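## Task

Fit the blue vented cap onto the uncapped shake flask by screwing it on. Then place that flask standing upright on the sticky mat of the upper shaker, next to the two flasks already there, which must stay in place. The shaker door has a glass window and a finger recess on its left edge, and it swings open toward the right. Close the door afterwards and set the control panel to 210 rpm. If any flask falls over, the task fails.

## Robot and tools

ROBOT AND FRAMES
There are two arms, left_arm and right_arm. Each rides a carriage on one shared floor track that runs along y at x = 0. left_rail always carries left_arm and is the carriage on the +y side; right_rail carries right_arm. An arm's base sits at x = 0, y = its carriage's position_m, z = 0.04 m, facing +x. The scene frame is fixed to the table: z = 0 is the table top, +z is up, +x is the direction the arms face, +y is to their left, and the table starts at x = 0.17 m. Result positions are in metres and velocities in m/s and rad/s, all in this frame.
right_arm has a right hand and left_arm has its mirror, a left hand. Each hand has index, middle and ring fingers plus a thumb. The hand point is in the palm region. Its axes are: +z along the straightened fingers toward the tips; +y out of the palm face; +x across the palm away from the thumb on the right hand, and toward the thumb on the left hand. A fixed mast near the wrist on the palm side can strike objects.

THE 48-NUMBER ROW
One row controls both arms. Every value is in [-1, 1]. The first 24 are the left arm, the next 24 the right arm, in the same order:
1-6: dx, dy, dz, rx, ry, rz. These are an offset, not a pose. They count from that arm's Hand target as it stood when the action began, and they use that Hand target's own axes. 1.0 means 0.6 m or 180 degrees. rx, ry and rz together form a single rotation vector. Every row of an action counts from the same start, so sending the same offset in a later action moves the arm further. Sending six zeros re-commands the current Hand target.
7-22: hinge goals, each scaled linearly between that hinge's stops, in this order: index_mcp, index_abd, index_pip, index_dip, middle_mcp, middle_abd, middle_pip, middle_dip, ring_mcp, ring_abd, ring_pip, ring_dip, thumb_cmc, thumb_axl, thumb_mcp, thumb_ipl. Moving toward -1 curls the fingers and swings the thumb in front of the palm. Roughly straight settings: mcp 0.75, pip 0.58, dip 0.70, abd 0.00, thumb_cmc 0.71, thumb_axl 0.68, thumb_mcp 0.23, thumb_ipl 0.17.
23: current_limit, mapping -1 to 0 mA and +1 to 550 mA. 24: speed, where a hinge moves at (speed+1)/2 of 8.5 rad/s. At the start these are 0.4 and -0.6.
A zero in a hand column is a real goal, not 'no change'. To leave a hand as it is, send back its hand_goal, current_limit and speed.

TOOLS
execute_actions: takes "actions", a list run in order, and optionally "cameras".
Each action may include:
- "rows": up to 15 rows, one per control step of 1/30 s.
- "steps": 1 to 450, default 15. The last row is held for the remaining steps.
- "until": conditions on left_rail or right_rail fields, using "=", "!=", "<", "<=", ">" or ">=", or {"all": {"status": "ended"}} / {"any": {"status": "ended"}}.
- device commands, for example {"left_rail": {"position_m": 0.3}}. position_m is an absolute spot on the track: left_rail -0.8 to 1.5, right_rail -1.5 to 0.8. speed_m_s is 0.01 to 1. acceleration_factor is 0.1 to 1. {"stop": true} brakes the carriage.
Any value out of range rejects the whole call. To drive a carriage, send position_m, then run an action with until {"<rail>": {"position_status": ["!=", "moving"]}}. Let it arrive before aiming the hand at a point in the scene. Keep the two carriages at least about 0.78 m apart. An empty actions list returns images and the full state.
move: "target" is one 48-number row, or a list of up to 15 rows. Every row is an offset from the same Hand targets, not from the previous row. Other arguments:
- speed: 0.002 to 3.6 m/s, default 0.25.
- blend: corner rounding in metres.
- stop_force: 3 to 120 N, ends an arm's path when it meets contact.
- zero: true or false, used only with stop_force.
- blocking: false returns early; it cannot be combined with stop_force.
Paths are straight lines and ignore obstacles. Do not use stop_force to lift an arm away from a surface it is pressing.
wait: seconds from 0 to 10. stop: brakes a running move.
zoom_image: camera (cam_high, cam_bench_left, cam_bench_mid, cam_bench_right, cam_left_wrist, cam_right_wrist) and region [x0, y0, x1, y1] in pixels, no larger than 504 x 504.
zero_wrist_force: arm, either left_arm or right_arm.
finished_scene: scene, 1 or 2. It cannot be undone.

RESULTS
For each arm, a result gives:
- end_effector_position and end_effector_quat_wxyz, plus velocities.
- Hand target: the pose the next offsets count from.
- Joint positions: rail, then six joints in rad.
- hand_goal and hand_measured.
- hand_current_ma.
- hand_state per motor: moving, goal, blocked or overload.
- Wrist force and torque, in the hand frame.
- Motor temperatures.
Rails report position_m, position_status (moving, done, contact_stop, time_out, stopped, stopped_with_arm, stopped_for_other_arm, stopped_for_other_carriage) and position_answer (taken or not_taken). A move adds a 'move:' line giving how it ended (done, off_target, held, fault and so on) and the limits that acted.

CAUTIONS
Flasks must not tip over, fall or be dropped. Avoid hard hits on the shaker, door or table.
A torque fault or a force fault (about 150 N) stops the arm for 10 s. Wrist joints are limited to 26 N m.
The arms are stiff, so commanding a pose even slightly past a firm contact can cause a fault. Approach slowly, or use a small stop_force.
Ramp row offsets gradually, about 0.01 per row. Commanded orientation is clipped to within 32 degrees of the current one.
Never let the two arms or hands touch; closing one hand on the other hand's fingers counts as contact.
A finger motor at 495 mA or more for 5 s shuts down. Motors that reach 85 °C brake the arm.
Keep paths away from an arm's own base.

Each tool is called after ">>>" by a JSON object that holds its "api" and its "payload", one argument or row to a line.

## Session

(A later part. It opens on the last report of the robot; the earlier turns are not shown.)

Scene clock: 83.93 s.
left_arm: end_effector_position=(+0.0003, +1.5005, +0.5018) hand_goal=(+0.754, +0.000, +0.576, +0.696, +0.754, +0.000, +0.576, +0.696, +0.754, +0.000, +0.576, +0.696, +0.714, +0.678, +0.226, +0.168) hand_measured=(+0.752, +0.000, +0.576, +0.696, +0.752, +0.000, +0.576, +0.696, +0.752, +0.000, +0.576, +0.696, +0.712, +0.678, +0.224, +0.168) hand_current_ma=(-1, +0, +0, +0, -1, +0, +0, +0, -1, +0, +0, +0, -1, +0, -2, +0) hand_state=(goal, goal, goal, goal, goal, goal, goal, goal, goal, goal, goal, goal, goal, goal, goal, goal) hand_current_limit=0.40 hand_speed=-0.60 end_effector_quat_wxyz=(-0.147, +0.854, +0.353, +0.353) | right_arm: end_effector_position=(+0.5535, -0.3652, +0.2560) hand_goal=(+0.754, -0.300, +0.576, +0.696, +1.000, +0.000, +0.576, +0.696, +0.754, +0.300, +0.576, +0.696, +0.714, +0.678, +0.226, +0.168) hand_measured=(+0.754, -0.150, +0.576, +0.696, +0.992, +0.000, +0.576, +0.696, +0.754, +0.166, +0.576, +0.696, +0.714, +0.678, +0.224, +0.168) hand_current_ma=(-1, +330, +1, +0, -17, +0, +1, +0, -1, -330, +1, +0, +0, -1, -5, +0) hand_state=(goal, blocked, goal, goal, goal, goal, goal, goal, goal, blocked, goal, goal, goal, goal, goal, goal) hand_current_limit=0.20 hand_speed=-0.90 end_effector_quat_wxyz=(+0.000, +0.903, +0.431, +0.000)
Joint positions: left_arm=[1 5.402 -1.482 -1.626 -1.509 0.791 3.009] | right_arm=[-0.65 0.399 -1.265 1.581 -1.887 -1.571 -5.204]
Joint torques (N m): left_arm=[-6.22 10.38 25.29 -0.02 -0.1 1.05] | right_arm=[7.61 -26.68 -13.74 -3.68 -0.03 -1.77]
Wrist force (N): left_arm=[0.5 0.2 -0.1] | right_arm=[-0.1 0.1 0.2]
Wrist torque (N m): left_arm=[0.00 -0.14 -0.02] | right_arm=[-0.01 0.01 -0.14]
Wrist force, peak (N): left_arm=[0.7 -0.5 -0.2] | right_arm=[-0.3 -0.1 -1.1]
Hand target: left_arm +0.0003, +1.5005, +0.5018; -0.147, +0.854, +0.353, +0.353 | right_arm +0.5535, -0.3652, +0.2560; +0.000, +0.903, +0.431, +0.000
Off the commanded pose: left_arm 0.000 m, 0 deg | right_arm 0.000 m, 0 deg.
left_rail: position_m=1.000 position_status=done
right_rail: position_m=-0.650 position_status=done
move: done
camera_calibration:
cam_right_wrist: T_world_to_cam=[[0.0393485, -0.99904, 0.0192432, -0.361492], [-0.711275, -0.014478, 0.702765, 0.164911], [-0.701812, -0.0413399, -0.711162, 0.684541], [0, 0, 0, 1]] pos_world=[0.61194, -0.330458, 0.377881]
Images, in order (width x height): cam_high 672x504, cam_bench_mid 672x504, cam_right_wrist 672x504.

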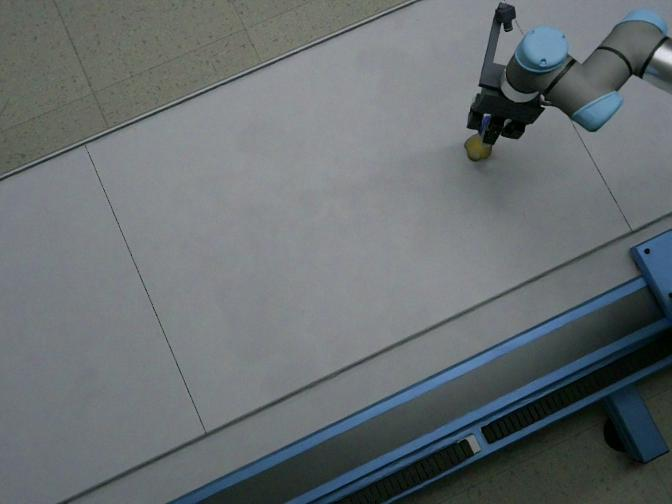

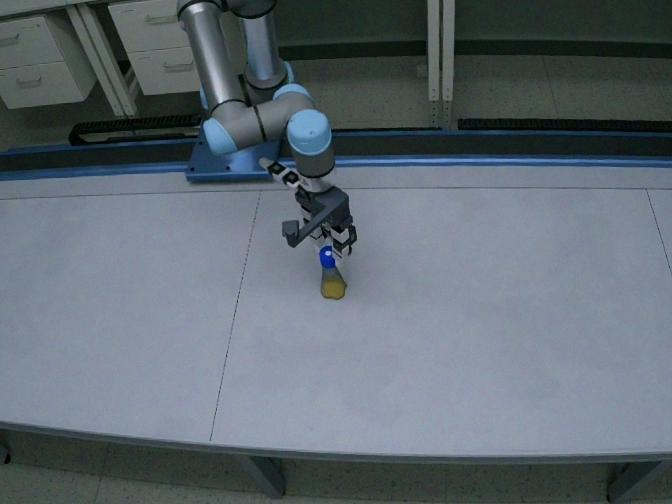

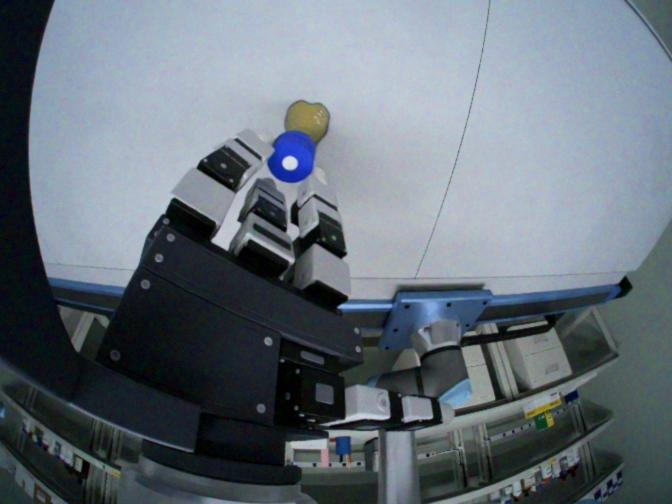

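>>> {"api": "move", "payload": {
  "target": [
    [0,0,0,0,0,0,0.754,0,0.576,0.696,0.754,0,0.576,0.696,0.754,0,0.576,0.696,0.714,0.678,0.226,0.168,0.4,-0.6,0,0,-0.0133,0,0,0,0.754,-0.3,0.576,0.696,1.0,0,0.576,0.696,0.754,0.3,0.576,0.696,0.714,0.678,0.226,0.168,0.2,-0.9],
    [0,0,0,0,0,0,0.754,0,0.576,0.696,0.754,0,0.576,0.696,0.754,0,0.576,0.696,0.714,0.678,0.226,0.168,0.4,-0.6,0,-0.0917,-0.0133,0,0,0,0.754,-0.3,0.576,0.696,1.0,0,0.576,0.696,0.754,0.3,0.576,0.696,0.714,0.678,0.226,0.168,0.2,-0.9]
  ],
  "speed": 0.15,
  "cameras": ["cam_right_wrist","cam_bench_mid","cam_high"]
}}

>>> {"api": "zoom_image", "payload": {
  "camera": "cam_right_wrist",
  "region": [240, 80, 400, 240]
}}

>>> {"api": "zoom_image", "payload": {
  "camera": "cam_bench_mid",
  "region": [300, 220, 380, 300]
}}

Scene clock: 87.77 s.
left_arm: end_effector_position=(+0.0003, +1.5005, +0.5018) hand_goal=(+0.754, +0.000, +0.576, +0.696, +0.754, +0.000, +0.576, +0.696, +0.754, +0.000, +0.576, +0.696, +0.714, +0.678, +0.226, +0.168) hand_measured=(+0.752, +0.000, +0.576, +0.696, +0.752, +0.000, +0.576, +0.696, +0.752, +0.000, +0.576, +0.696, +0.712, +0.678, +0.224, +0.168) hand_current_ma=(-1, +0, +0, +0, -1, +0, +0, +0, -1, +0, +0, +0, -1, +0, -2, +0) hand_state=(goal, goal, goal, goal, goal, goal, goal, goal, goal, goal, goal, goal, goal, goal, goal, goal) hand_current_limit=0.40 hand_speed=-0.60 end_effector_quat_wxyz=(-0.147, +0.854, +0.353, +0.353) | right_arm: end_effector_position=(+0.5108, -0.3306, +0.2640) hand_goal=(+0.754, -0.300, +0.576, +0.696, +1.000, +0.000, +0.576, +0.696, +0.754, +0.300, +0.576, +0.696, +0.714, +0.678, +0.226, +0.168) hand_measured=(+0.754, -0.150, +0.576, +0.696, +0.992, +0.000, +0.576, +0.696, +0.754, +0.166, +0.576, +0.696, +0.714, +0.678, +0.224, +0.168) hand_current_ma=(-1, +330, +1, +0, -17, +0, +1, +0, -1, -330, +1, +0, +0, -1, -5, +0) hand_state=(goal, blocked, goal, goal, goal, goal, goal, goal, goal, blocked, goal, goal, goal, goal, goal, goal) hand_current_limit=0.20 hand_speed=-0.90 end_effector_quat_wxyz=(+0.000, +0.903, +0.431, +0.000)
Joint positions: left_arm=[1 5.402 -1.482 -1.626 -1.509 0.791 3.009] | right_arm=[-0.65 0.482 -1.299 1.605 -1.877 -1.571 -5.121]
Joint torques (N m): left_arm=[-6.49 9.93 25.1 -0.22 -0.17 0.95] | right_arm=[10.64 -41.77 -14.41 -3.71 -1.63 2.08]
Wrist force (N): left_arm=[0.5 -0.4 0.0] | right_arm=[-0.4 0.1 0.0]
Wrist torque (N m): left_arm=[-0.10 -0.14 -0.02] | right_arm=[0.01 0.07 -0.17]
Wrist force, peak (N): left_arm=[0.9 -0.6 0.0] | right_arm=[-0.2 -1.4 0.1]
Hand target: left_arm +0.0003, +1.5005, +0.5018; -0.147, +0.854, +0.353, +0.353 | right_arm +0.5107, -0.3306, +0.2640; +0.000, +0.903, +0.431, +0.000
Off the commanded pose: left_arm 0.000 m, 0 deg | right_arm 0.000 m, 0 deg.
left_rail: position_m=1.000 position_status=done
right_rail: position_m=-0.650 position_status=done
move: done
camera_calibration:
cam_right_wrist: T_world_to_cam=[[0.0393456, -0.99904, 0.0192404, -0.325396], [-0.711224, -0.014475, 0.702816, 0.129371], [-0.701863, -0.0413369, -0.711111, 0.661703], [0, 0, 0, 1]] pos_world=[0.56924, -0.295858, 0.385881]
Images, in order (width x height): cam_high 672x504, cam_bench_mid 672x504, cam_right_wrist 672x504.

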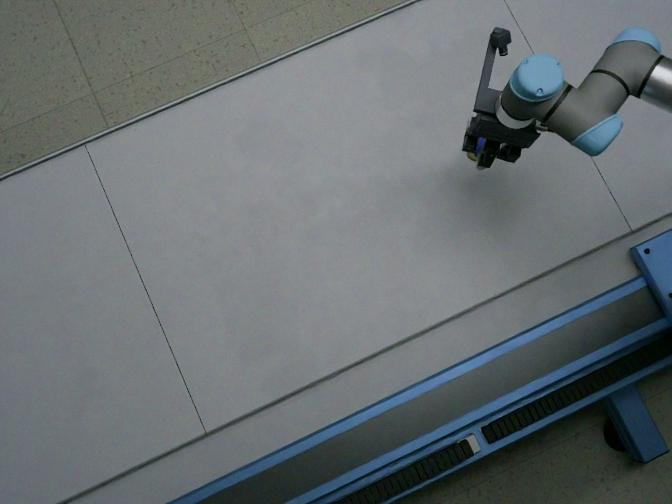

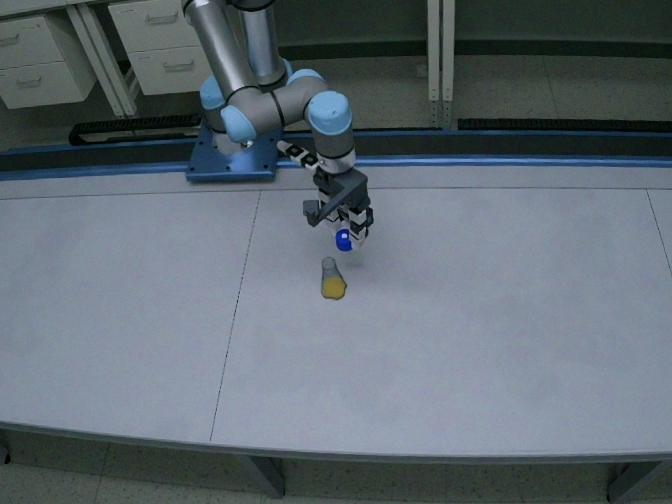

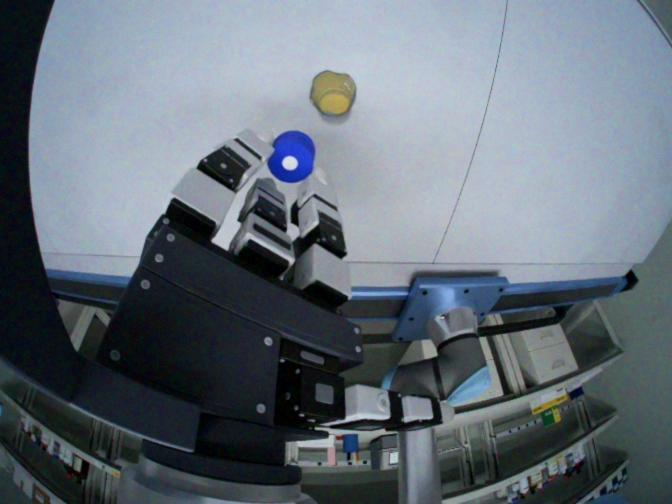

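Scaled by 3.150 from the camera's 672x504 image, which has a finer 960x720 frame.

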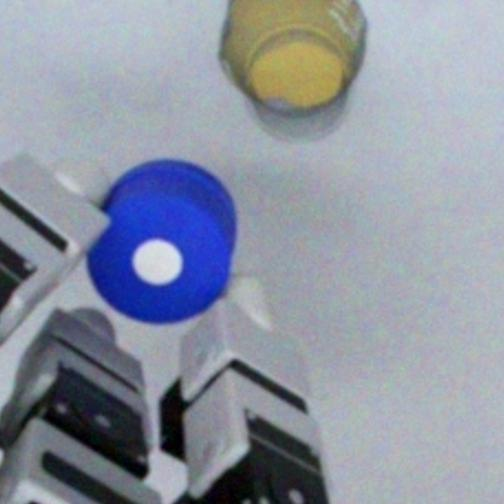

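Scaled by 6.300 from the camera's 672x504 image, which has a finer 960x720 frame.

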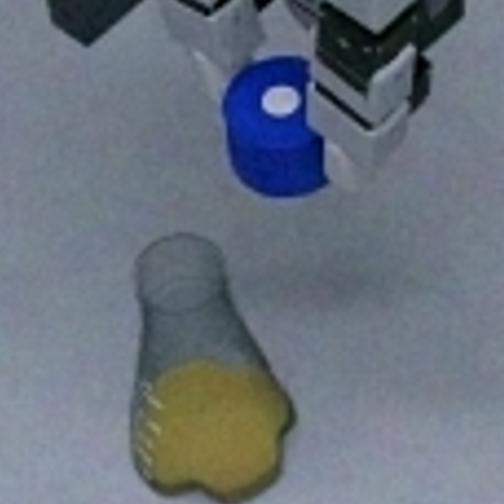

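>>> {"api": "zoom_image", "payload": {
  "camera": "cam_right_wrist",
  "region": [290, 60, 370, 140]
}}

Scaled by 6.300 from the camera's 672x504 image, which has a finer 960x720 frame.

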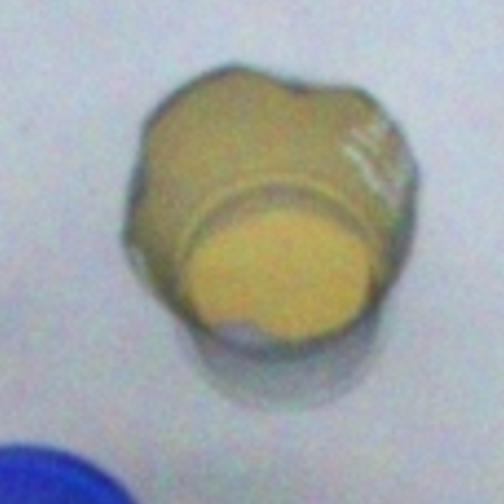

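>>> {"api": "move", "payload": {
  "target": [
    [0,0,0,0,0,0,0.754,0,0.576,0.696,0.754,0,0.576,0.696,0.754,0,0.576,0.696,0.714,0.678,0.226,0.168,0.4,-0.6,-0.0113,0.0923,0,0,0,0,0.754,-0.3,0.576,0.696,1.0,0,0.576,0.696,0.754,0.3,0.576,0.696,0.714,0.678,0.226,0.168,0.2,-0.9],
    [0,0,0,0,0,0,0.754,0,0.576,0.696,0.754,0,0.576,0.696,0.754,0,0.576,0.696,0.714,0.678,0.226,0.168,0.4,-0.6,-0.0113,0.0923,0.0233,0,0,0,0.754,-0.3,0.576,0.696,1.0,0,0.576,0.696,0.754,0.3,0.576,0.696,0.714,0.678,0.226,0.168,0.2,-0.9]
  ],
  "speed": 0.1,
  "cameras": ["cam_right_wrist","cam_bench_mid","cam_high"]
}}

>>> {"api": "zoom_image", "payload": {
  "camera": "cam_right_wrist",
  "region": [260, 80, 340, 160]
}}

>>> {"api": "zoom_image", "payload": {
  "camera": "cam_bench_mid",
  "region": [300, 230, 360, 290]
}}

Scene clock: 91.57 s.
left_arm: end_effector_position=(+0.0003, +1.5005, +0.5018) hand_goal=(+0.754, +0.000, +0.576, +0.696, +0.754, +0.000, +0.576, +0.696, +0.754, +0.000, +0.576, +0.696, +0.714, +0.678, +0.226, +0.168) hand_measured=(+0.752, +0.000, +0.576, +0.696, +0.752, +0.000, +0.576, +0.696, +0.752, +0.000, +0.576, +0.696, +0.712, +0.678, +0.224, +0.168) hand_current_ma=(-1, +0, +0, +0, -1, +0, +0, +0, -1, +0, +0, +0, -1, +0, -2, +0) hand_state=(goal, goal, goal, goal, goal, goal, goal, goal, goal, goal, goal, goal, goal, goal, goal, goal) hand_current_limit=0.40 hand_speed=-0.60 end_effector_quat_wxyz=(-0.147, +0.854, +0.353, +0.353) | right_arm: end_effector_position=(+0.5495, -0.3707, +0.2501) hand_goal=(+0.754, -0.300, +0.576, +0.696, +1.000, +0.000, +0.576, +0.696, +0.754, +0.300, +0.576, +0.696, +0.714, +0.678, +0.226, +0.168) hand_measured=(+0.754, -0.150, +0.576, +0.696, +0.992, +0.000, +0.576, +0.696, +0.754, +0.166, +0.576, +0.696, +0.714, +0.678, +0.224, +0.168) hand_current_ma=(-1, +330, +1, +0, -17, +0, +1, +0, -1, -330, +1, +0, +0, -1, -5, +0) hand_state=(goal, blocked, goal, goal, goal, goal, goal, goal, goal, blocked, goal, goal, goal, goal, goal, goal) hand_current_limit=0.20 hand_speed=-0.90 end_effector_quat_wxyz=(+0.000, +0.903, +0.431, +0.000)
Joint positions: left_arm=[1 5.402 -1.482 -1.626 -1.509 0.791 3.009] | right_arm=[-0.65 0.393 -1.275 1.611 -1.907 -1.571 -5.21]
Joint torques (N m): left_arm=[-5.52 10.21 24.21 -0.14 -0.18 0.97] | right_arm=[-14.71 -26.98 -14.23 -3.98 1.74 -2.13]
Wrist force (N): left_arm=[0.4 -0.3 -0.1] | right_arm=[0.0 0.4 -0.3]
Wrist torque (N m): left_arm=[-0.07 -0.13 -0.03] | right_arm=[0.05 0.02 0.07]
Wrist force, peak (N): left_arm=[0.8 -0.3 0.3] | right_arm=[-0.1 -1.4 -0.3]
Hand target: left_arm +0.0003, +1.5005, +0.5018; -0.147, +0.854, +0.353, +0.353 | right_arm +0.5495, -0.3707, +0.2500; +0.000, +0.903, +0.431, +0.000
Off the commanded pose: left_arm 0.000 m, 0 deg | right_arm 0.000 m, 0 deg.
left_rail: position_m=1.000 position_status=done
right_rail: position_m=-0.650 position_status=done
move: done
camera_calibration:
cam_right_wrist: T_world_to_cam=[[0.0394181, -0.999036, 0.0193147, -0.366783], [-0.711274, -0.0144773, 0.702766, 0.166132], [-0.701809, -0.0414398, -0.711159, 0.677274], [0, 0, 0, 1]] pos_world=[0.60794, -0.335959, 0.371981]
Images, in order (width x height): cam_high 672x504, cam_bench_mid 672x504, cam_right_wrist 672x504.

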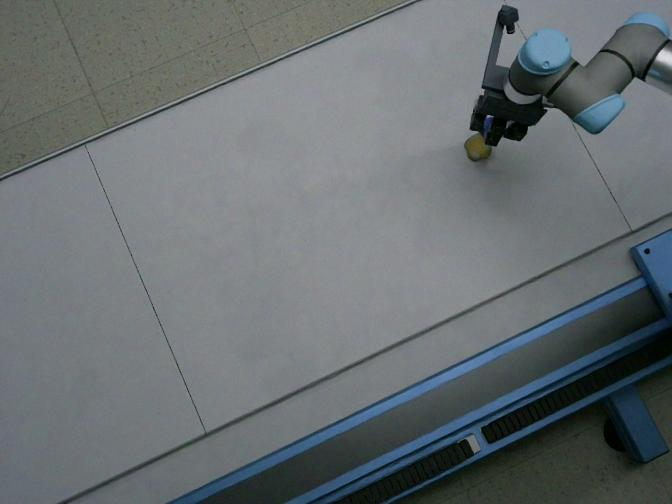

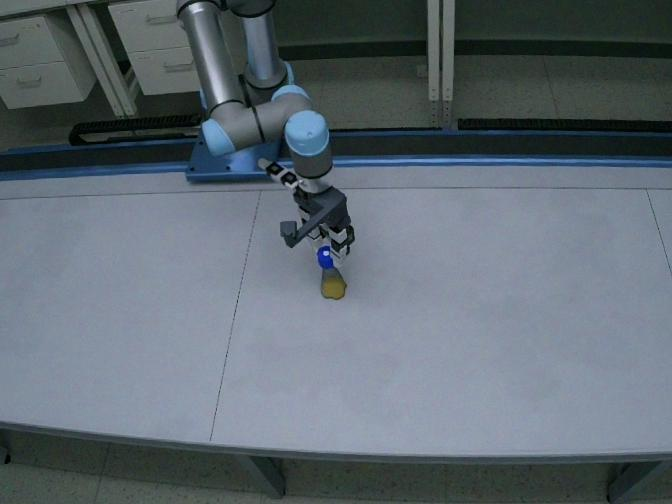

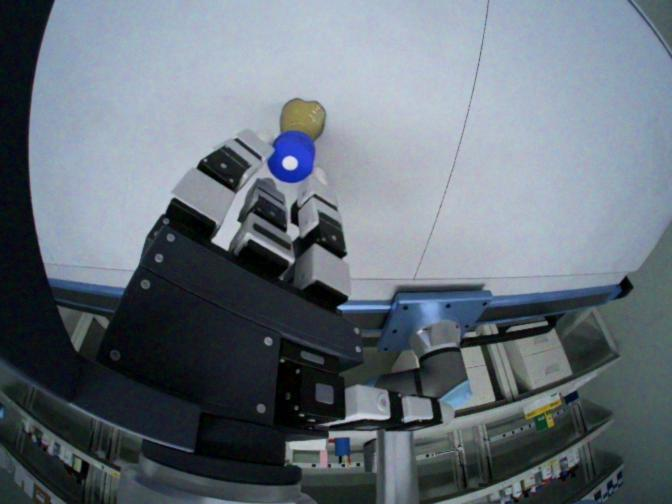

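Scaled by 6.300 from the camera's 672x504 image, which has a finer 960x720 frame.

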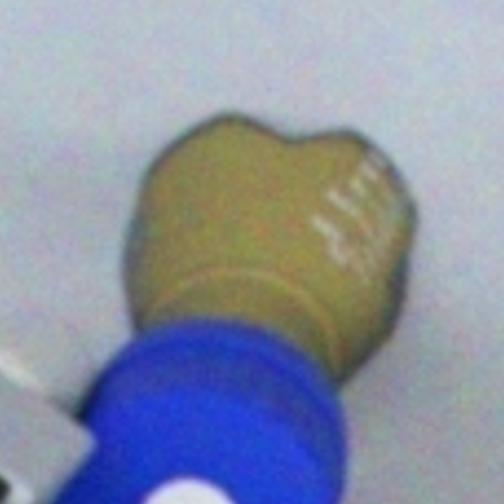

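Scaled by 8.400 from the camera's 672x504 image, which has a finer 960x720 frame.

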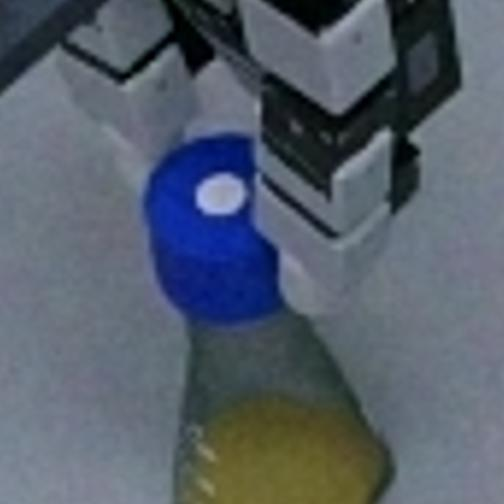

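>>> {"api": "move", "payload": {
  "target": [0,0,0,0,0,0,0.754,0,0.576,0.696,0.754,0,0.576,0.696,0.754,0,0.576,0.696,0.714,0.678,0.226,0.168,0.4,-0.6,0,0,0.04,0,0,0,0.754,-0.3,0.576,0.696,1.0,0,0.576,0.696,0.754,0.3,0.576,0.696,0.714,0.678,0.226,0.168,0.2,-0.9],
  "speed": 0.02,
  "stop_force": 3,
  "cameras": ["cam_right_wrist","cam_bench_mid"]
}}

>>> {"api": "zoom_image", "payload": {
  "camera": "cam_right_wrist",
  "region": [260, 80, 340, 160]
}}

>>> {"api": "zoom_image", "payload": {
  "camera": "cam_bench_mid",
  "region": [300, 230, 360, 290]
}}

Scene clock: 94.50 s.
left_arm: end_effector_position=(+0.0003, +1.5005, +0.5018) hand_goal=(+0.754, +0.000, +0.576, +0.696, +0.754, +0.000, +0.576, +0.696, +0.754, +0.000, +0.576, +0.696, +0.714, +0.678, +0.226, +0.168) hand_measured=(+0.752, +0.000, +0.576, +0.696, +0.752, +0.000, +0.576, +0.696, +0.752, +0.000, +0.576, +0.696, +0.712, +0.678, +0.224, +0.168) hand_current_ma=(-1, +0, +0, +0, -1, +0, +0, +0, -1, +0, +0, +0, -1, +0, -2, +0) hand_state=(goal, goal, goal, goal, goal, goal, goal, goal, goal, goal, goal, goal, goal, goal, goal, goal) hand_current_limit=0.40 hand_speed=-0.60 end_effector_quat_wxyz=(-0.147, +0.854, +0.353, +0.353) | right_arm: end_effector_position=(+0.5495, -0.3707, +0.2260) hand_goal=(+0.754, -0.300, +0.576, +0.696, +1.000, +0.000, +0.576, +0.696, +0.754, +0.300, +0.576, +0.696, +0.714, +0.678, +0.226, +0.168) hand_measured=(+0.754, -0.150, +0.576, +0.696, +0.992, +0.000, +0.576, +0.696, +0.754, +0.166, +0.576, +0.696, +0.714, +0.678, +0.224, +0.168) hand_current_ma=(-1, +330, +1, +0, -17, +0, +1, +0, -1, -330, +1, +0, +0, -1, -5, +0) hand_state=(goal, blocked, goal, goal, goal, goal, goal, goal, goal, blocked, goal, goal, goal, goal, goal, goal) hand_current_limit=0.20 hand_speed=-0.90 end_effector_quat_wxyz=(+0.000, +0.903, +0.431, +0.000)
Joint positions: left_arm=[1 5.402 -1.482 -1.626 -1.509 0.791 3.009] | right_arm=[-0.65 0.393 -1.255 1.649 -1.965 -1.571 -5.21]
Joint torques (N m): left_arm=[-4.49 10.06 24.42 -0.06 -0.35 0.9] | right_arm=[-14.34 -26.67 -12.95 -3.7 0.47 -1.78]
Wrist force (N): left_arm=[0.3 -0.4 -0.2] | right_arm=[-0.3 -0.2 0.1]
Wrist torque (N m): left_arm=[-0.08 -0.12 -0.03] | right_arm=[-0.05 0.04 0.04]
Wrist force, peak (N): left_arm=[0.5 -0.6 -0.1] | right_arm=[-0.8 -0.2 -0.1]
Hand target: left_arm +0.0003, +1.5005, +0.5018; -0.147, +0.854, +0.353, +0.353 | right_arm +0.5495, -0.3707, +0.2260; +0.000, +0.903, +0.431, +0.000
Off the commanded pose: left_arm 0.000 m, 0 deg | right_arm 0.000 m, 0 deg.
left_rail: position_m=1.000 position_status=done
right_rail: position_m=-0.650 position_status=done
move: done
camera_calibration:
cam_right_wrist: T_world_to_cam=[[0.0394181, -0.999036, 0.0193147, -0.366318], [-0.711274, -0.0144773, 0.702766, 0.183069], [-0.701809, -0.0414398, -0.711159, 0.660135], [0, 0, 0, 1]] pos_world=[0.60794, -0.335959, 0.347881]
Images, in order (width x height): cam_bench_mid 672x504, cam_right_wrist 672x504.

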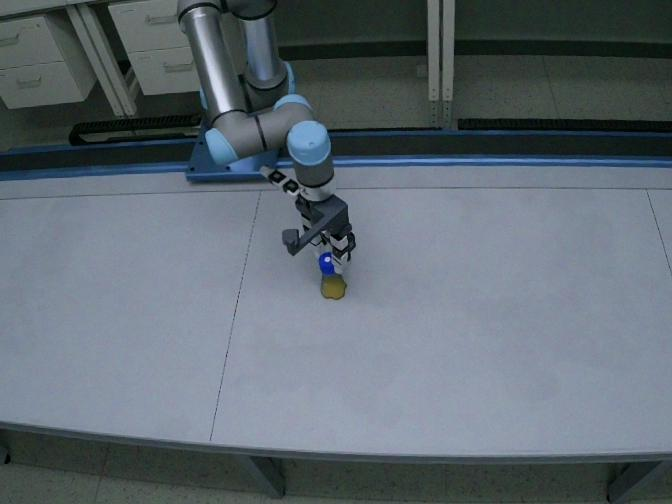

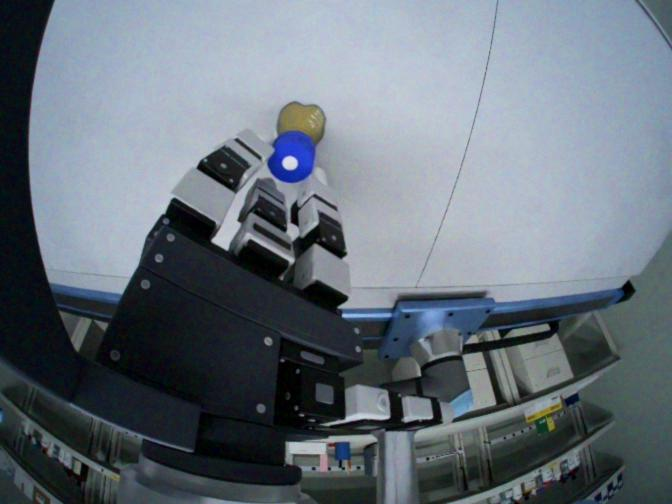

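Scaled by 6.300 from the camera's 672x504 image, which has a finer 960x720 frame.

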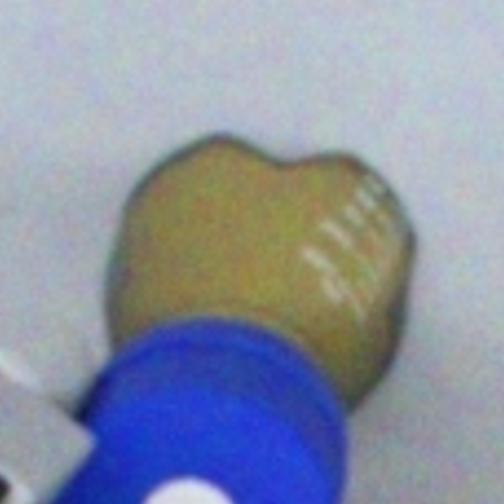

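Scaled by 8.400 from the camera's 672x504 image, which has a finer 960x720 frame.

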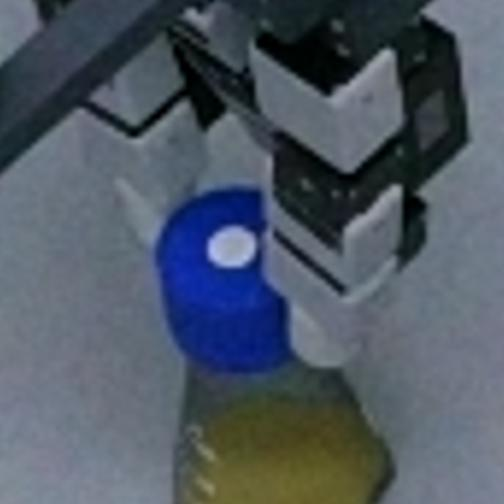

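>>> {"api": "move", "payload": {
  "target": [0,0,0,0,0,0,0.754,0,0.576,0.696,0.754,0,0.576,0.696,0.754,0,0.576,0.696,0.714,0.678,0.226,0.168,0.4,-0.6,0,0,0.03,0,0,0,0.754,-0.3,0.576,0.696,1.0,0,0.576,0.696,0.754,0.3,0.576,0.696,0.714,0.678,0.226,0.168,0.2,-0.9],
  "speed": 0.015,
  "stop_force": 3,
  "cameras": ["cam_right_wrist","cam_bench_mid"]
}}

>>> {"api": "zoom_image", "payload": {
  "camera": "cam_right_wrist",
  "region": [260, 80, 340, 160]
}}

>>> {"api": "zoom_image", "payload": {
  "camera": "cam_bench_mid",
  "region": [300, 230, 360, 290]
}}

Scene clock: 96.70 s.
left_arm: end_effector_position=(+0.0003, +1.5005, +0.5018) hand_goal=(+0.754, +0.000, +0.576, +0.696, +0.754, +0.000, +0.576, +0.696, +0.754, +0.000, +0.576, +0.696, +0.714, +0.678, +0.226, +0.168) hand_measured=(+0.752, +0.000, +0.576, +0.696, +0.752, +0.000, +0.576, +0.696, +0.752, +0.000, +0.576, +0.696, +0.712, +0.678, +0.224, +0.168) hand_current_ma=(-1, +0, +0, +0, -1, +0, +0, +0, -1, +0, +0, +0, -1, +0, -2, +0) hand_state=(goal, goal, goal, goal, goal, goal, goal, goal, goal, goal, goal, goal, goal, goal, goal, goal) hand_current_limit=0.40 hand_speed=-0.60 end_effector_quat_wxyz=(-0.147, +0.854, +0.353, +0.353) | right_arm: end_effector_position=(+0.5495, -0.3707, +0.2157) hand_goal=(+0.754, -0.300, +0.576, +0.696, +1.000, +0.000, +0.576, +0.696, +0.754, +0.300, +0.576, +0.696, +0.714, +0.678, +0.226, +0.168) hand_measured=(+0.754, -0.150, +0.576, +0.696, +0.992, +0.000, +0.576, +0.696, +0.754, +0.168, +0.576, +0.696, +0.714, +0.678, +0.224, +0.168) hand_current_ma=(+1, +330, +1, +0, -17, +0, +1, +0, +0, -330, +1, +0, +0, -1, -5, +0) hand_state=(goal, blocked, goal, goal, goal, goal, goal, goal, goal, blocked, goal, goal, goal, goal, goal, goal) hand_current_limit=0.20 hand_speed=-0.90 end_effector_quat_wxyz=(+0.000, +0.903, +0.431, +0.000)
Joint positions: left_arm=[1 5.402 -1.482 -1.626 -1.509 0.791 3.009] | right_arm=[-0.65 0.393 -1.245 1.665 -1.991 -1.571 -5.21]
Joint torques (N m): left_arm=[-5.71 10.47 25 -0.23 -0.32 0.91] | right_arm=[-13.37 -43.37 -27.9 -1.18 -0.32 -1.71]
Wrist force (N): left_arm=[0.5 0.1 -0.2] | right_arm=[-0.2 -0.2 0.0]
Wrist torque (N m): left_arm=[-0.01 -0.14 -0.03] | right_arm=[-0.03 0.01 0.05]
Wrist force, peak (N): left_arm=[0.5 -0.7 -0.3] | right_arm=[-0.7 -0.8 -3.9]
Hand target: left_arm +0.0003, +1.5005, +0.5018; -0.147, +0.854, +0.353, +0.353 | right_arm +0.5495, -0.3707, +0.2157; +0.000, +0.903, +0.431, +0.000 (not the last commanded pose)
Off the commanded pose: left_arm 0.000 m, 0 deg | right_arm 0.008 m, 0 deg.
left_rail: position_m=1.000 position_status=done
right_rail: position_m=-0.650 position_status=done
move: contact (right_arm)
camera_calibration:
cam_right_wrist: T_world_to_cam=[[0.0394181, -0.999036, 0.0193147, -0.366119], [-0.711274, -0.0144773, 0.702766, 0.190307], [-0.701809, -0.0414398, -0.711159, 0.65281], [0, 0, 0, 1]] pos_world=[0.60794, -0.335959, 0.337581]
Images, in order (width x height): cam_bench_mid 672x504, cam_right_wrist 672x504.

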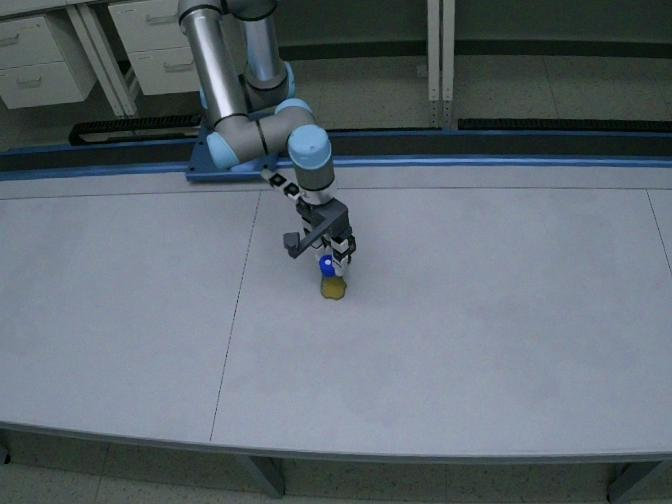

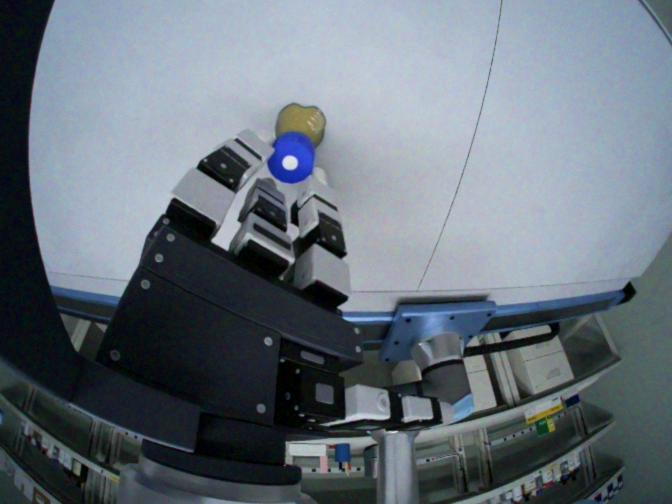

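Scaled by 6.300 from the camera's 672x504 image, which has a finer 960x720 frame.

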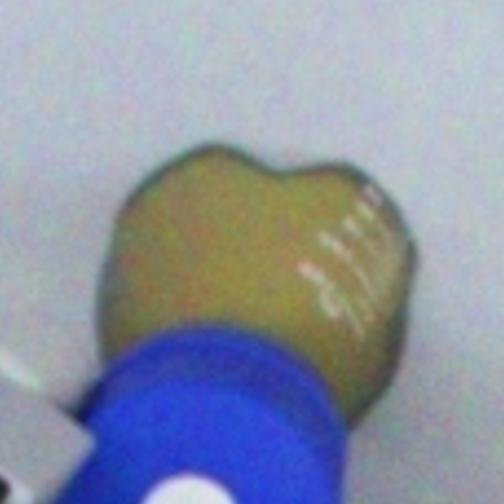

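Scaled by 8.400 from the camera's 672x504 image, which has a finer 960x720 frame.

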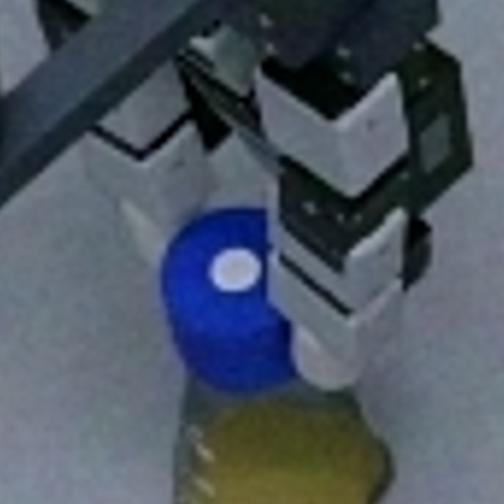

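>>> {"api": "move", "payload": {
  "target": [
    [0,0,0,0,0,0,0.754,0,0.576,0.696,0.754,0,0.576,0.696,0.754,0,0.576,0.696,0.714,0.678,0.226,0.168,0.4,-0.6,-0.02157,-0.00845,0.0002,0,0,0.0556,0.754,-0.3,0.576,0.696,1.0,0,0.576,0.696,0.754,0.3,0.576,0.696,0.714,0.678,0.226,0.168,0.2,-0.9],
    [0,0,0,0,0,0,0.754,0,0.576,0.696,0.754,0,0.576,0.696,0.754,0,0.576,0.696,0.714,0.678,0.226,0.168,0.4,-0.6,-0.04135,-0.02052,0.0003,0,0,0.1111,0.754,-0.3,0.576,0.696,1.0,0,0.576,0.696,0.754,0.3,0.576,0.696,0.714,0.678,0.226,0.168,0.2,-0.9],
    [0,0,0,0,0,0,0.754,0,0.576,0.696,0.754,0,0.576,0.696,0.754,0,0.576,0.696,0.714,0.678,0.226,0.168,0.4,-0.6,-0.05873,-0.03583,0.0005,0,0,0.1667,0.754,-0.3,0.576,0.696,1.0,0,0.576,0.696,0.754,0.3,0.576,0.696,0.714,0.678,0.226,0.168,0.2,-0.9],
    [0,0,0,0,0,0,0.754,0,0.576,0.696,0.754,0,0.576,0.696,0.754,0,0.576,0.696,0.714,0.678,0.226,0.168,0.4,-0.6,-0.07318,-0.05393,0.0006,0,0,0.2222,0.754,-0.3,0.576,0.696,1.0,0,0.576,0.696,0.754,0.3,0.576,0.696,0.714,0.678,0.226,0.168,0.2,-0.9],
    [0,0,0,0,0,0,0.754,0,0.576,0.696,0.754,0,0.576,0.696,0.754,0,0.576,0.696,0.714,0.678,0.226,0.168,0.4,-0.6,-0.08427,-0.07427,0.0008,0,0,0.2778,0.754,-0.3,0.576,0.696,1.0,0,0.576,0.696,0.754,0.3,0.576,0.696,0.714,0.678,0.226,0.168,0.2,-0.9],
    [0,0,0,0,0,0,0.754,0,0.576,0.696,0.754,0,0.576,0.696,0.754,0,0.576,0.696,0.714,0.678,0.226,0.168,0.4,-0.6,-0.09167,-0.09623,0.001,0,0,0.3333,0.754,-0.3,0.576,0.696,1.0,0,0.576,0.696,0.754,0.3,0.576,0.696,0.714,0.678,0.226,0.168,0.2,-0.9]
  ],
  "speed": 0.15,
  "blend": 0.004,
  "cameras": ["cam_right_wrist","cam_bench_mid"]
}}

>>> {"api": "zoom_image", "payload": {
  "camera": "cam_right_wrist",
  "region": [260, 80, 340, 160]
}}

>>> {"api": "zoom_image", "payload": {
  "camera": "cam_bench_mid",
  "region": [300, 240, 360, 300]
}}

Scene clock: 106.47 s.
left_arm: end_effector_position=(+0.0003, +1.5005, +0.5018) hand_goal=(+0.754, +0.000, +0.576, +0.696, +0.754, +0.000, +0.576, +0.696, +0.754, +0.000, +0.576, +0.696, +0.714, +0.678, +0.226, +0.168) hand_measured=(+0.752, +0.000, +0.576, +0.696, +0.752, +0.000, +0.576, +0.696, +0.752, +0.000, +0.576, +0.696, +0.712, +0.678, +0.224, +0.168) hand_current_ma=(-1, +0, +0, +0, -1, +0, +0, +0, -1, +0, +0, +0, -1, +0, -2, +0) hand_state=(goal, goal, goal, goal, goal, goal, goal, goal, goal, goal, goal, goal, goal, goal, goal, goal) hand_current_limit=0.40 hand_speed=-0.60 end_effector_quat_wxyz=(-0.147, +0.854, +0.353, +0.353) | right_arm: end_effector_position=(+0.4700, -0.3771, +0.2151) hand_goal=(+0.754, -0.300, +0.576, +0.696, +1.000, +0.000, +0.576, +0.696, +0.754, +0.300, +0.576, +0.696, +0.714, +0.678, +0.226, +0.168) hand_measured=(+0.748, -0.150, +0.574, +0.696, +0.992, +0.000, +0.576, +0.696, +0.756, +0.168, +0.576, +0.696, +0.714, +0.678, +0.224, +0.168) hand_current_ma=(-12, +330, -4, +0, -17, +0, +1, +0, +3, -330, +1, +0, +0, -1, -5, +0) hand_state=(goal, blocked, goal, goal, goal, goal, goal, goal, goal, blocked, goal, goal, goal, goal, goal, goal) hand_current_limit=0.20 hand_speed=-0.90 end_effector_quat_wxyz=(+0.000, +0.997, -0.078, +0.000)
Joint positions: left_arm=[1 5.402 -1.482 -1.626 -1.509 0.791 3.009] | right_arm=[-0.65 0.392 -1.226 1.64 -1.985 -1.571 -4.164]
Joint torques (N m): left_arm=[-5.31 10.02 23 -0.09 -0.23 0.91] | right_arm=[-14.87 -26.77 -22.54 -1.81 -1.44 2.15]
Wrist force (N): left_arm=[0.5 -0.3 0.0] | right_arm=[-0.3 0.2 -1.8]
Wrist torque (N m): left_arm=[-0.09 -0.14 -0.03] | right_arm=[0.13 0.08 -0.14]
Wrist force, peak (N): left_arm=[0.9 -0.5 -0.1] | right_arm=[-0.7 0.0 -1.7]
Hand target: left_arm +0.0003, +1.5005, +0.5018; -0.147, +0.854, +0.353, +0.353 | right_arm +0.4700, -0.3771, +0.2151; +0.000, +0.997, -0.078, +0.000
Off the commanded pose: left_arm 0.000 m, 0 deg | right_arm 0.000 m, 0 deg.
left_rail: position_m=1.000 position_status=done
right_rail: position_m=-0.650 position_status=done
move: done
camera_calibration:
cam_right_wrist: T_world_to_cam=[[-0.845394, -0.533795, 0.0193093, 0.221907], [-0.368269, 0.608665, 0.702783, 0.207884], [-0.386895, 0.587018, -0.711142, 0.685325], [0, 0, 0, 1]] pos_world=[0.529305, -0.410377, 0.336981]
Images, in order (width x height): cam_bench_mid 672x504, cam_right_wrist 672x504.

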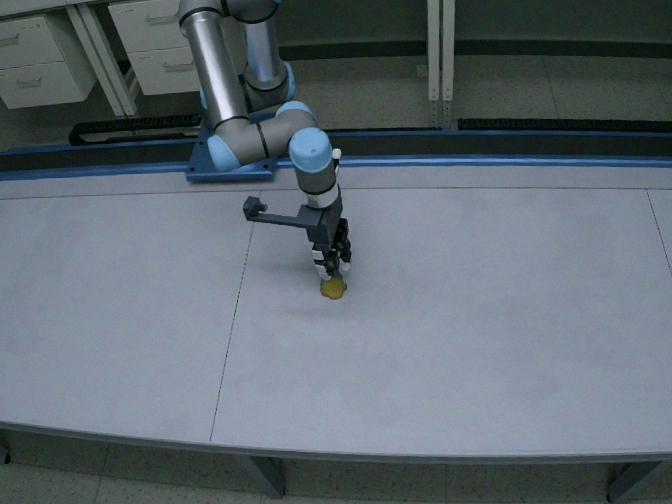

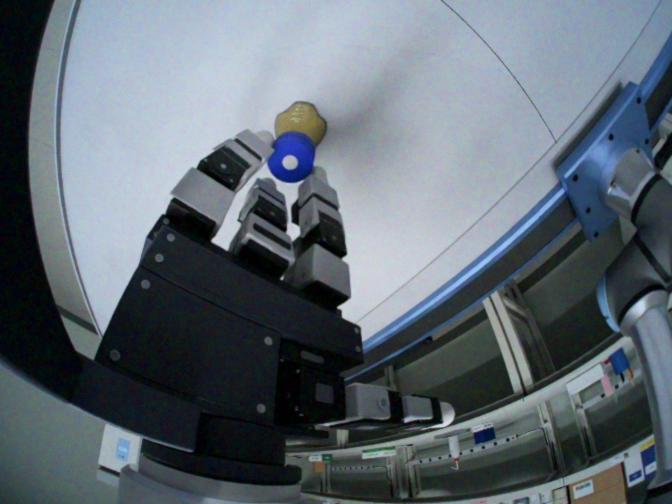

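Scaled by 6.300 from the camera's 672x504 image, which has a finer 960x720 frame.

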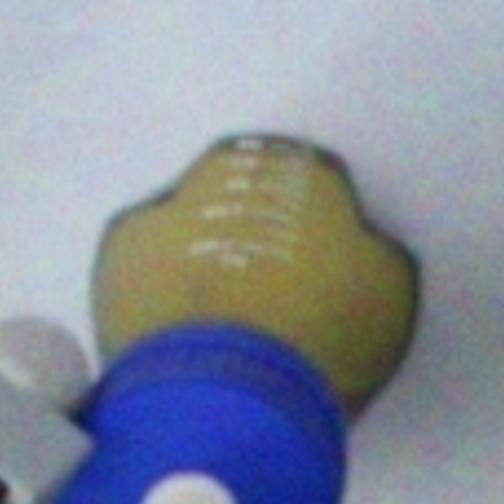

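Scaled by 8.400 from the camera's 672x504 image, which has a finer 960x720 frame.

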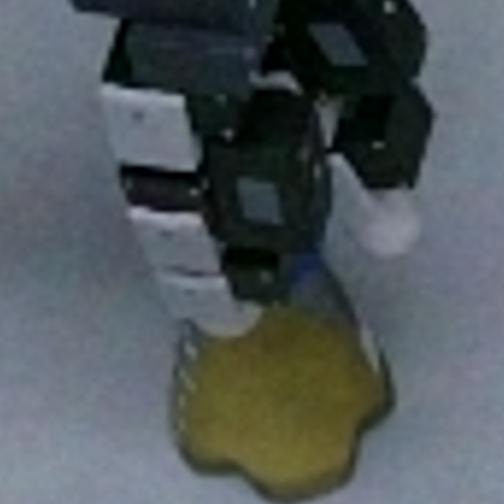

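>>> {"api": "move", "payload": {
  "target": [
    [0,0,0,0,0,0,0.754,0,0.576,0.696,0.754,0,0.576,0.696,0.754,0,0.576,0.696,0.714,0.678,0.226,0.168,0.4,-0.6,-0.02157,-0.00845,0.0002,0,0,0.0556,0.754,-0.3,0.576,0.696,1.0,0,0.576,0.696,0.754,0.3,0.576,0.696,0.714,0.678,0.226,0.168,0.2,-0.9],
    [0,0,0,0,0,0,0.754,0,0.576,0.696,0.754,0,0.576,0.696,0.754,0,0.576,0.696,0.714,0.678,0.226,0.168,0.4,-0.6,-0.04135,-0.02052,0.0003,0,0,0.1111,0.754,-0.3,0.576,0.696,1.0,0,0.576,0.696,0.754,0.3,0.576,0.696,0.714,0.678,0.226,0.168,0.2,-0.9],
    [0,0,0,0,0,0,0.754,0,0.576,0.696,0.754,0,0.576,0.696,0.754,0,0.576,0.696,0.714,0.678,0.226,0.168,0.4,-0.6,-0.05873,-0.03583,0.0005,0,0,0.1667,0.754,-0.3,0.576,0.696,1.0,0,0.576,0.696,0.754,0.3,0.576,0.696,0.714,0.678,0.226,0.168,0.2,-0.9],
    [0,0,0,0,0,0,0.754,0,0.576,0.696,0.754,0,0.576,0.696,0.754,0,0.576,0.696,0.714,0.678,0.226,0.168,0.4,-0.6,-0.07318,-0.05393,0.0006,0,0,0.2222,0.754,-0.3,0.576,0.696,1.0,0,0.576,0.696,0.754,0.3,0.576,0.696,0.714,0.678,0.226,0.168,0.2,-0.9],
    [0,0,0,0,0,0,0.754,0,0.576,0.696,0.754,0,0.576,0.696,0.754,0,0.576,0.696,0.714,0.678,0.226,0.168,0.4,-0.6,-0.08427,-0.07427,0.0008,0,0,0.2778,0.754,-0.3,0.576,0.696,1.0,0,0.576,0.696,0.754,0.3,0.576,0.696,0.714,0.678,0.226,0.168,0.2,-0.9],
    [0,0,0,0,0,0,0.754,0,0.576,0.696,0.754,0,0.576,0.696,0.754,0,0.576,0.696,0.714,0.678,0.226,0.168,0.4,-0.6,-0.09167,-0.09623,0.001,0,0,0.3333,0.754,-0.3,0.576,0.696,1.0,0,0.576,0.696,0.754,0.3,0.576,0.696,0.714,0.678,0.226,0.168,0.2,-0.9]
  ],
  "speed": 0.2,
  "blend": 0.004,
  "cameras": ["cam_right_wrist"]
}}

>>> {"api": "zoom_image", "payload": {
  "camera": "cam_right_wrist",
  "region": [240, 80, 360, 200]
}}

>>> {"api": "move", "payload": {
  "target": [0,0,0,0,0,0,0.754,0,0.576,0.696,0.754,0,0.576,0.696,0.754,0,0.576,0.696,0.714,0.678,0.226,0.168,0.4,-0.6,0,0,0.01,0,0,0,0.754,-0.3,0.576,0.696,1.0,0,0.576,0.696,0.754,0.3,0.576,0.696,0.714,0.678,0.226,0.168,0.2,-0.9],
  "speed": 0.01,
  "stop_force": 4
}}

Scene clock: 110.97 s.
left_arm: end_effector_position=(+0.0003, +1.5005, +0.5018) hand_goal=(+0.754, +0.000, +0.576, +0.696, +0.754, +0.000, +0.576, +0.696, +0.754, +0.000, +0.576, +0.696, +0.714, +0.678, +0.226, +0.168) hand_measured=(+0.752, +0.000, +0.576, +0.696, +0.752, +0.000, +0.576, +0.696, +0.752, +0.000, +0.576, +0.696, +0.712, +0.678, +0.224, +0.168) hand_current_ma=(-1, +0, +0, +0, -1, +0, +0, +0, -1, +0, +0, +0, -1, +0, -2, +0) hand_state=(goal, goal, goal, goal, goal, goal, goal, goal, goal, goal, goal, goal, goal, goal, goal, goal) hand_current_limit=0.40 hand_speed=-0.60 end_effector_quat_wxyz=(-0.147, +0.854, +0.353, +0.353) | right_arm: end_effector_position=(+0.4247, -0.3115, +0.2145) hand_goal=(+0.754, -0.300, +0.576, +0.696, +1.000, +0.000, +0.576, +0.696, +0.754, +0.300, +0.576, +0.696, +0.714, +0.678, +0.226, +0.168) hand_measured=(+0.734, -0.150, +0.562, +0.690, +0.992, +0.000, +0.576, +0.696, +0.766, +0.172, +0.584, +0.698, +0.714, +0.678, +0.224, +0.168) hand_current_ma=(-57, +330, -32, -12, -17, +0, +1, +0, +32, -330, +17, +5, +0, -1, -5, +0) hand_state=(blocked, blocked, goal, goal, goal, goal, goal, goal, goal, blocked, goal, goal, goal, goal, goal, goal) hand_current_limit=0.20 hand_speed=-0.90 end_effector_quat_wxyz=(+0.000, +0.824, -0.566, +0.000)
Joint positions: left_arm=[1 5.402 -1.482 -1.626 -1.509 0.791 3.009] | right_arm=[-0.65 0.38 -1.221 1.634 -1.984 -1.571 -3.129]
Joint torques (N m): left_arm=[-5.49 10.22 25.55 0.06 -0.52 0.75] | right_arm=[-13.59 -44.02 -11.26 -3.41 -1.67 2.05]
Wrist force (N): left_arm=[0.6 -0.3 -0.2] | right_arm=[-0.1 -0.1 -3.6]
Wrist torque (N m): left_arm=[-0.07 -0.16 -0.01] | right_arm=[0.23 0.07 -0.15]
Wrist force, peak (N): left_arm=[0.7 -0.5 -0.1] | right_arm=[0.5 0.0 -3.8]
Hand target: left_arm +0.0003, +1.5005, +0.5018; -0.147, +0.854, +0.353, +0.353 | right_arm +0.4247, -0.3115, +0.2145; +0.000, +0.824, -0.566, +0.000
Off the commanded pose: left_arm 0.000 m, 0 deg | right_arm 0.000 m, 0 deg.
left_rail: position_m=1.000 position_status=done
right_rail: position_m=-0.650 position_status=done
move: done
camera_calibration:
cam_right_wrist: T_world_to_cam=[[-0.885024, 0.465148, 0.0192375, 0.546696], [0.342883, 0.62333, 0.702774, -0.145754], [0.314902, 0.628568, -0.711153, 0.34376], [0, 0, 0, 1]] pos_world=[0.425565, -0.379519, 0.336381]
Images, in order (width x height): cam_right_wrist 672x504.

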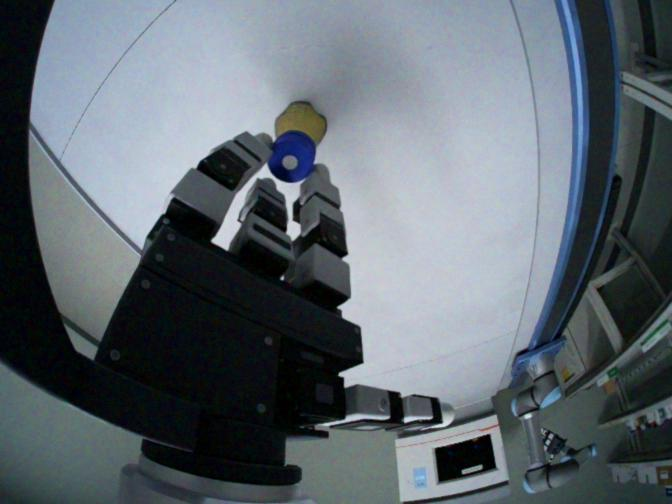

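Scaled by 4.200 from the camera's 672x504 image, which has a finer 960x720 frame.

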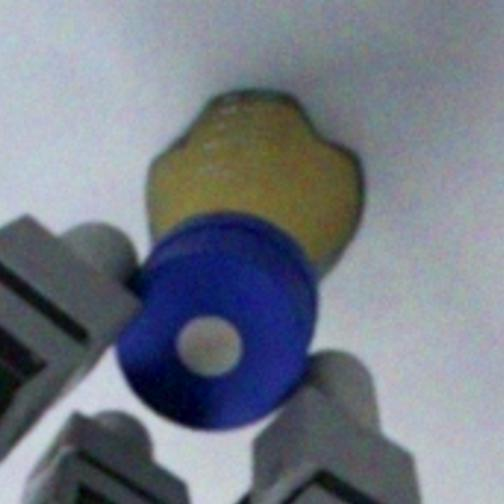

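Scene clock: 112.67 s.
left_arm: end_effector_position=(+0.0003, +1.5005, +0.5018) hand_goal=(+0.754, +0.000, +0.576, +0.696, +0.754, +0.000, +0.576, +0.696, +0.754, +0.000, +0.576, +0.696, +0.714, +0.678, +0.226, +0.168) hand_measured=(+0.752, +0.000, +0.576, +0.696, +0.752, +0.000, +0.576, +0.696, +0.752, +0.000, +0.576, +0.696, +0.712, +0.678, +0.224, +0.168) hand_current_ma=(-1, +0, +0, +0, -1, +0, +0, +0, -1, +0, +0, +0, -1, +0, -2, +0) hand_state=(goal, goal, goal, goal, goal, goal, goal, goal, goal, goal, goal, goal, goal, goal, goal, goal) hand_current_limit=0.40 hand_speed=-0.60 end_effector_quat_wxyz=(-0.147, +0.854, +0.353, +0.353) | right_arm: end_effector_position=(+0.4247, -0.3115, +0.2092) hand_goal=(+0.754, -0.300, +0.576, +0.696, +1.000, +0.000, +0.576, +0.696, +0.754, +0.300, +0.576, +0.696, +0.714, +0.678, +0.226, +0.168) hand_measured=(+0.734, -0.146, +0.562, +0.690, +0.992, +0.000, +0.576, +0.696, +0.768, +0.172, +0.586, +0.700, +0.714, +0.678, +0.224, +0.168) hand_current_ma=(-51, +330, -32, -12, -17, +0, +1, +0, +37, -330, +21, +6, +0, -1, -5, +0) hand_state=(goal, blocked, goal, goal, goal, goal, goal, goal, goal, blocked, goal, goal, goal, goal, goal, goal) hand_current_limit=0.20 hand_speed=-0.90 end_effector_quat_wxyz=(+0.000, +0.824, -0.566, +0.000)
Joint positions: left_arm=[1 5.402 -1.482 -1.626 -1.509 0.791 3.009] | right_arm=[-0.65 0.38 -1.216 1.642 -1.997 -1.571 -3.129]
Joint torques (N m): left_arm=[-5.42 10.01 22.51 0.04 -0.61 0.86] | right_arm=[-11.08 -41.78 -25.4 -0.78 -1.67 2.15]
Wrist force (N): left_arm=[0.2 -0.2 -0.1] | right_arm=[-1.2 -0.8 -5.3]
Wrist torque (N m): left_arm=[-0.05 -0.10 -0.06] | right_arm=[0.39 -0.03 -0.21]
Wrist force, peak (N): left_arm=[0.8 -0.5 -0.2] | right_arm=[-1.6 -0.9 -10.6]
Hand target: left_arm +0.0003, +1.5005, +0.5018; -0.147, +0.854, +0.353, +0.353 | right_arm +0.4247, -0.3115, +0.2093; +0.000, +0.824, -0.566, +0.000 (not the last commanded pose)
Off the commanded pose: left_arm 0.000 m, 0 deg | right_arm 0.001 m, 0 deg.
left_rail: position_m=1.000 position_status=done
right_rail: position_m=-0.650 position_status=done
move: contact (right_arm)


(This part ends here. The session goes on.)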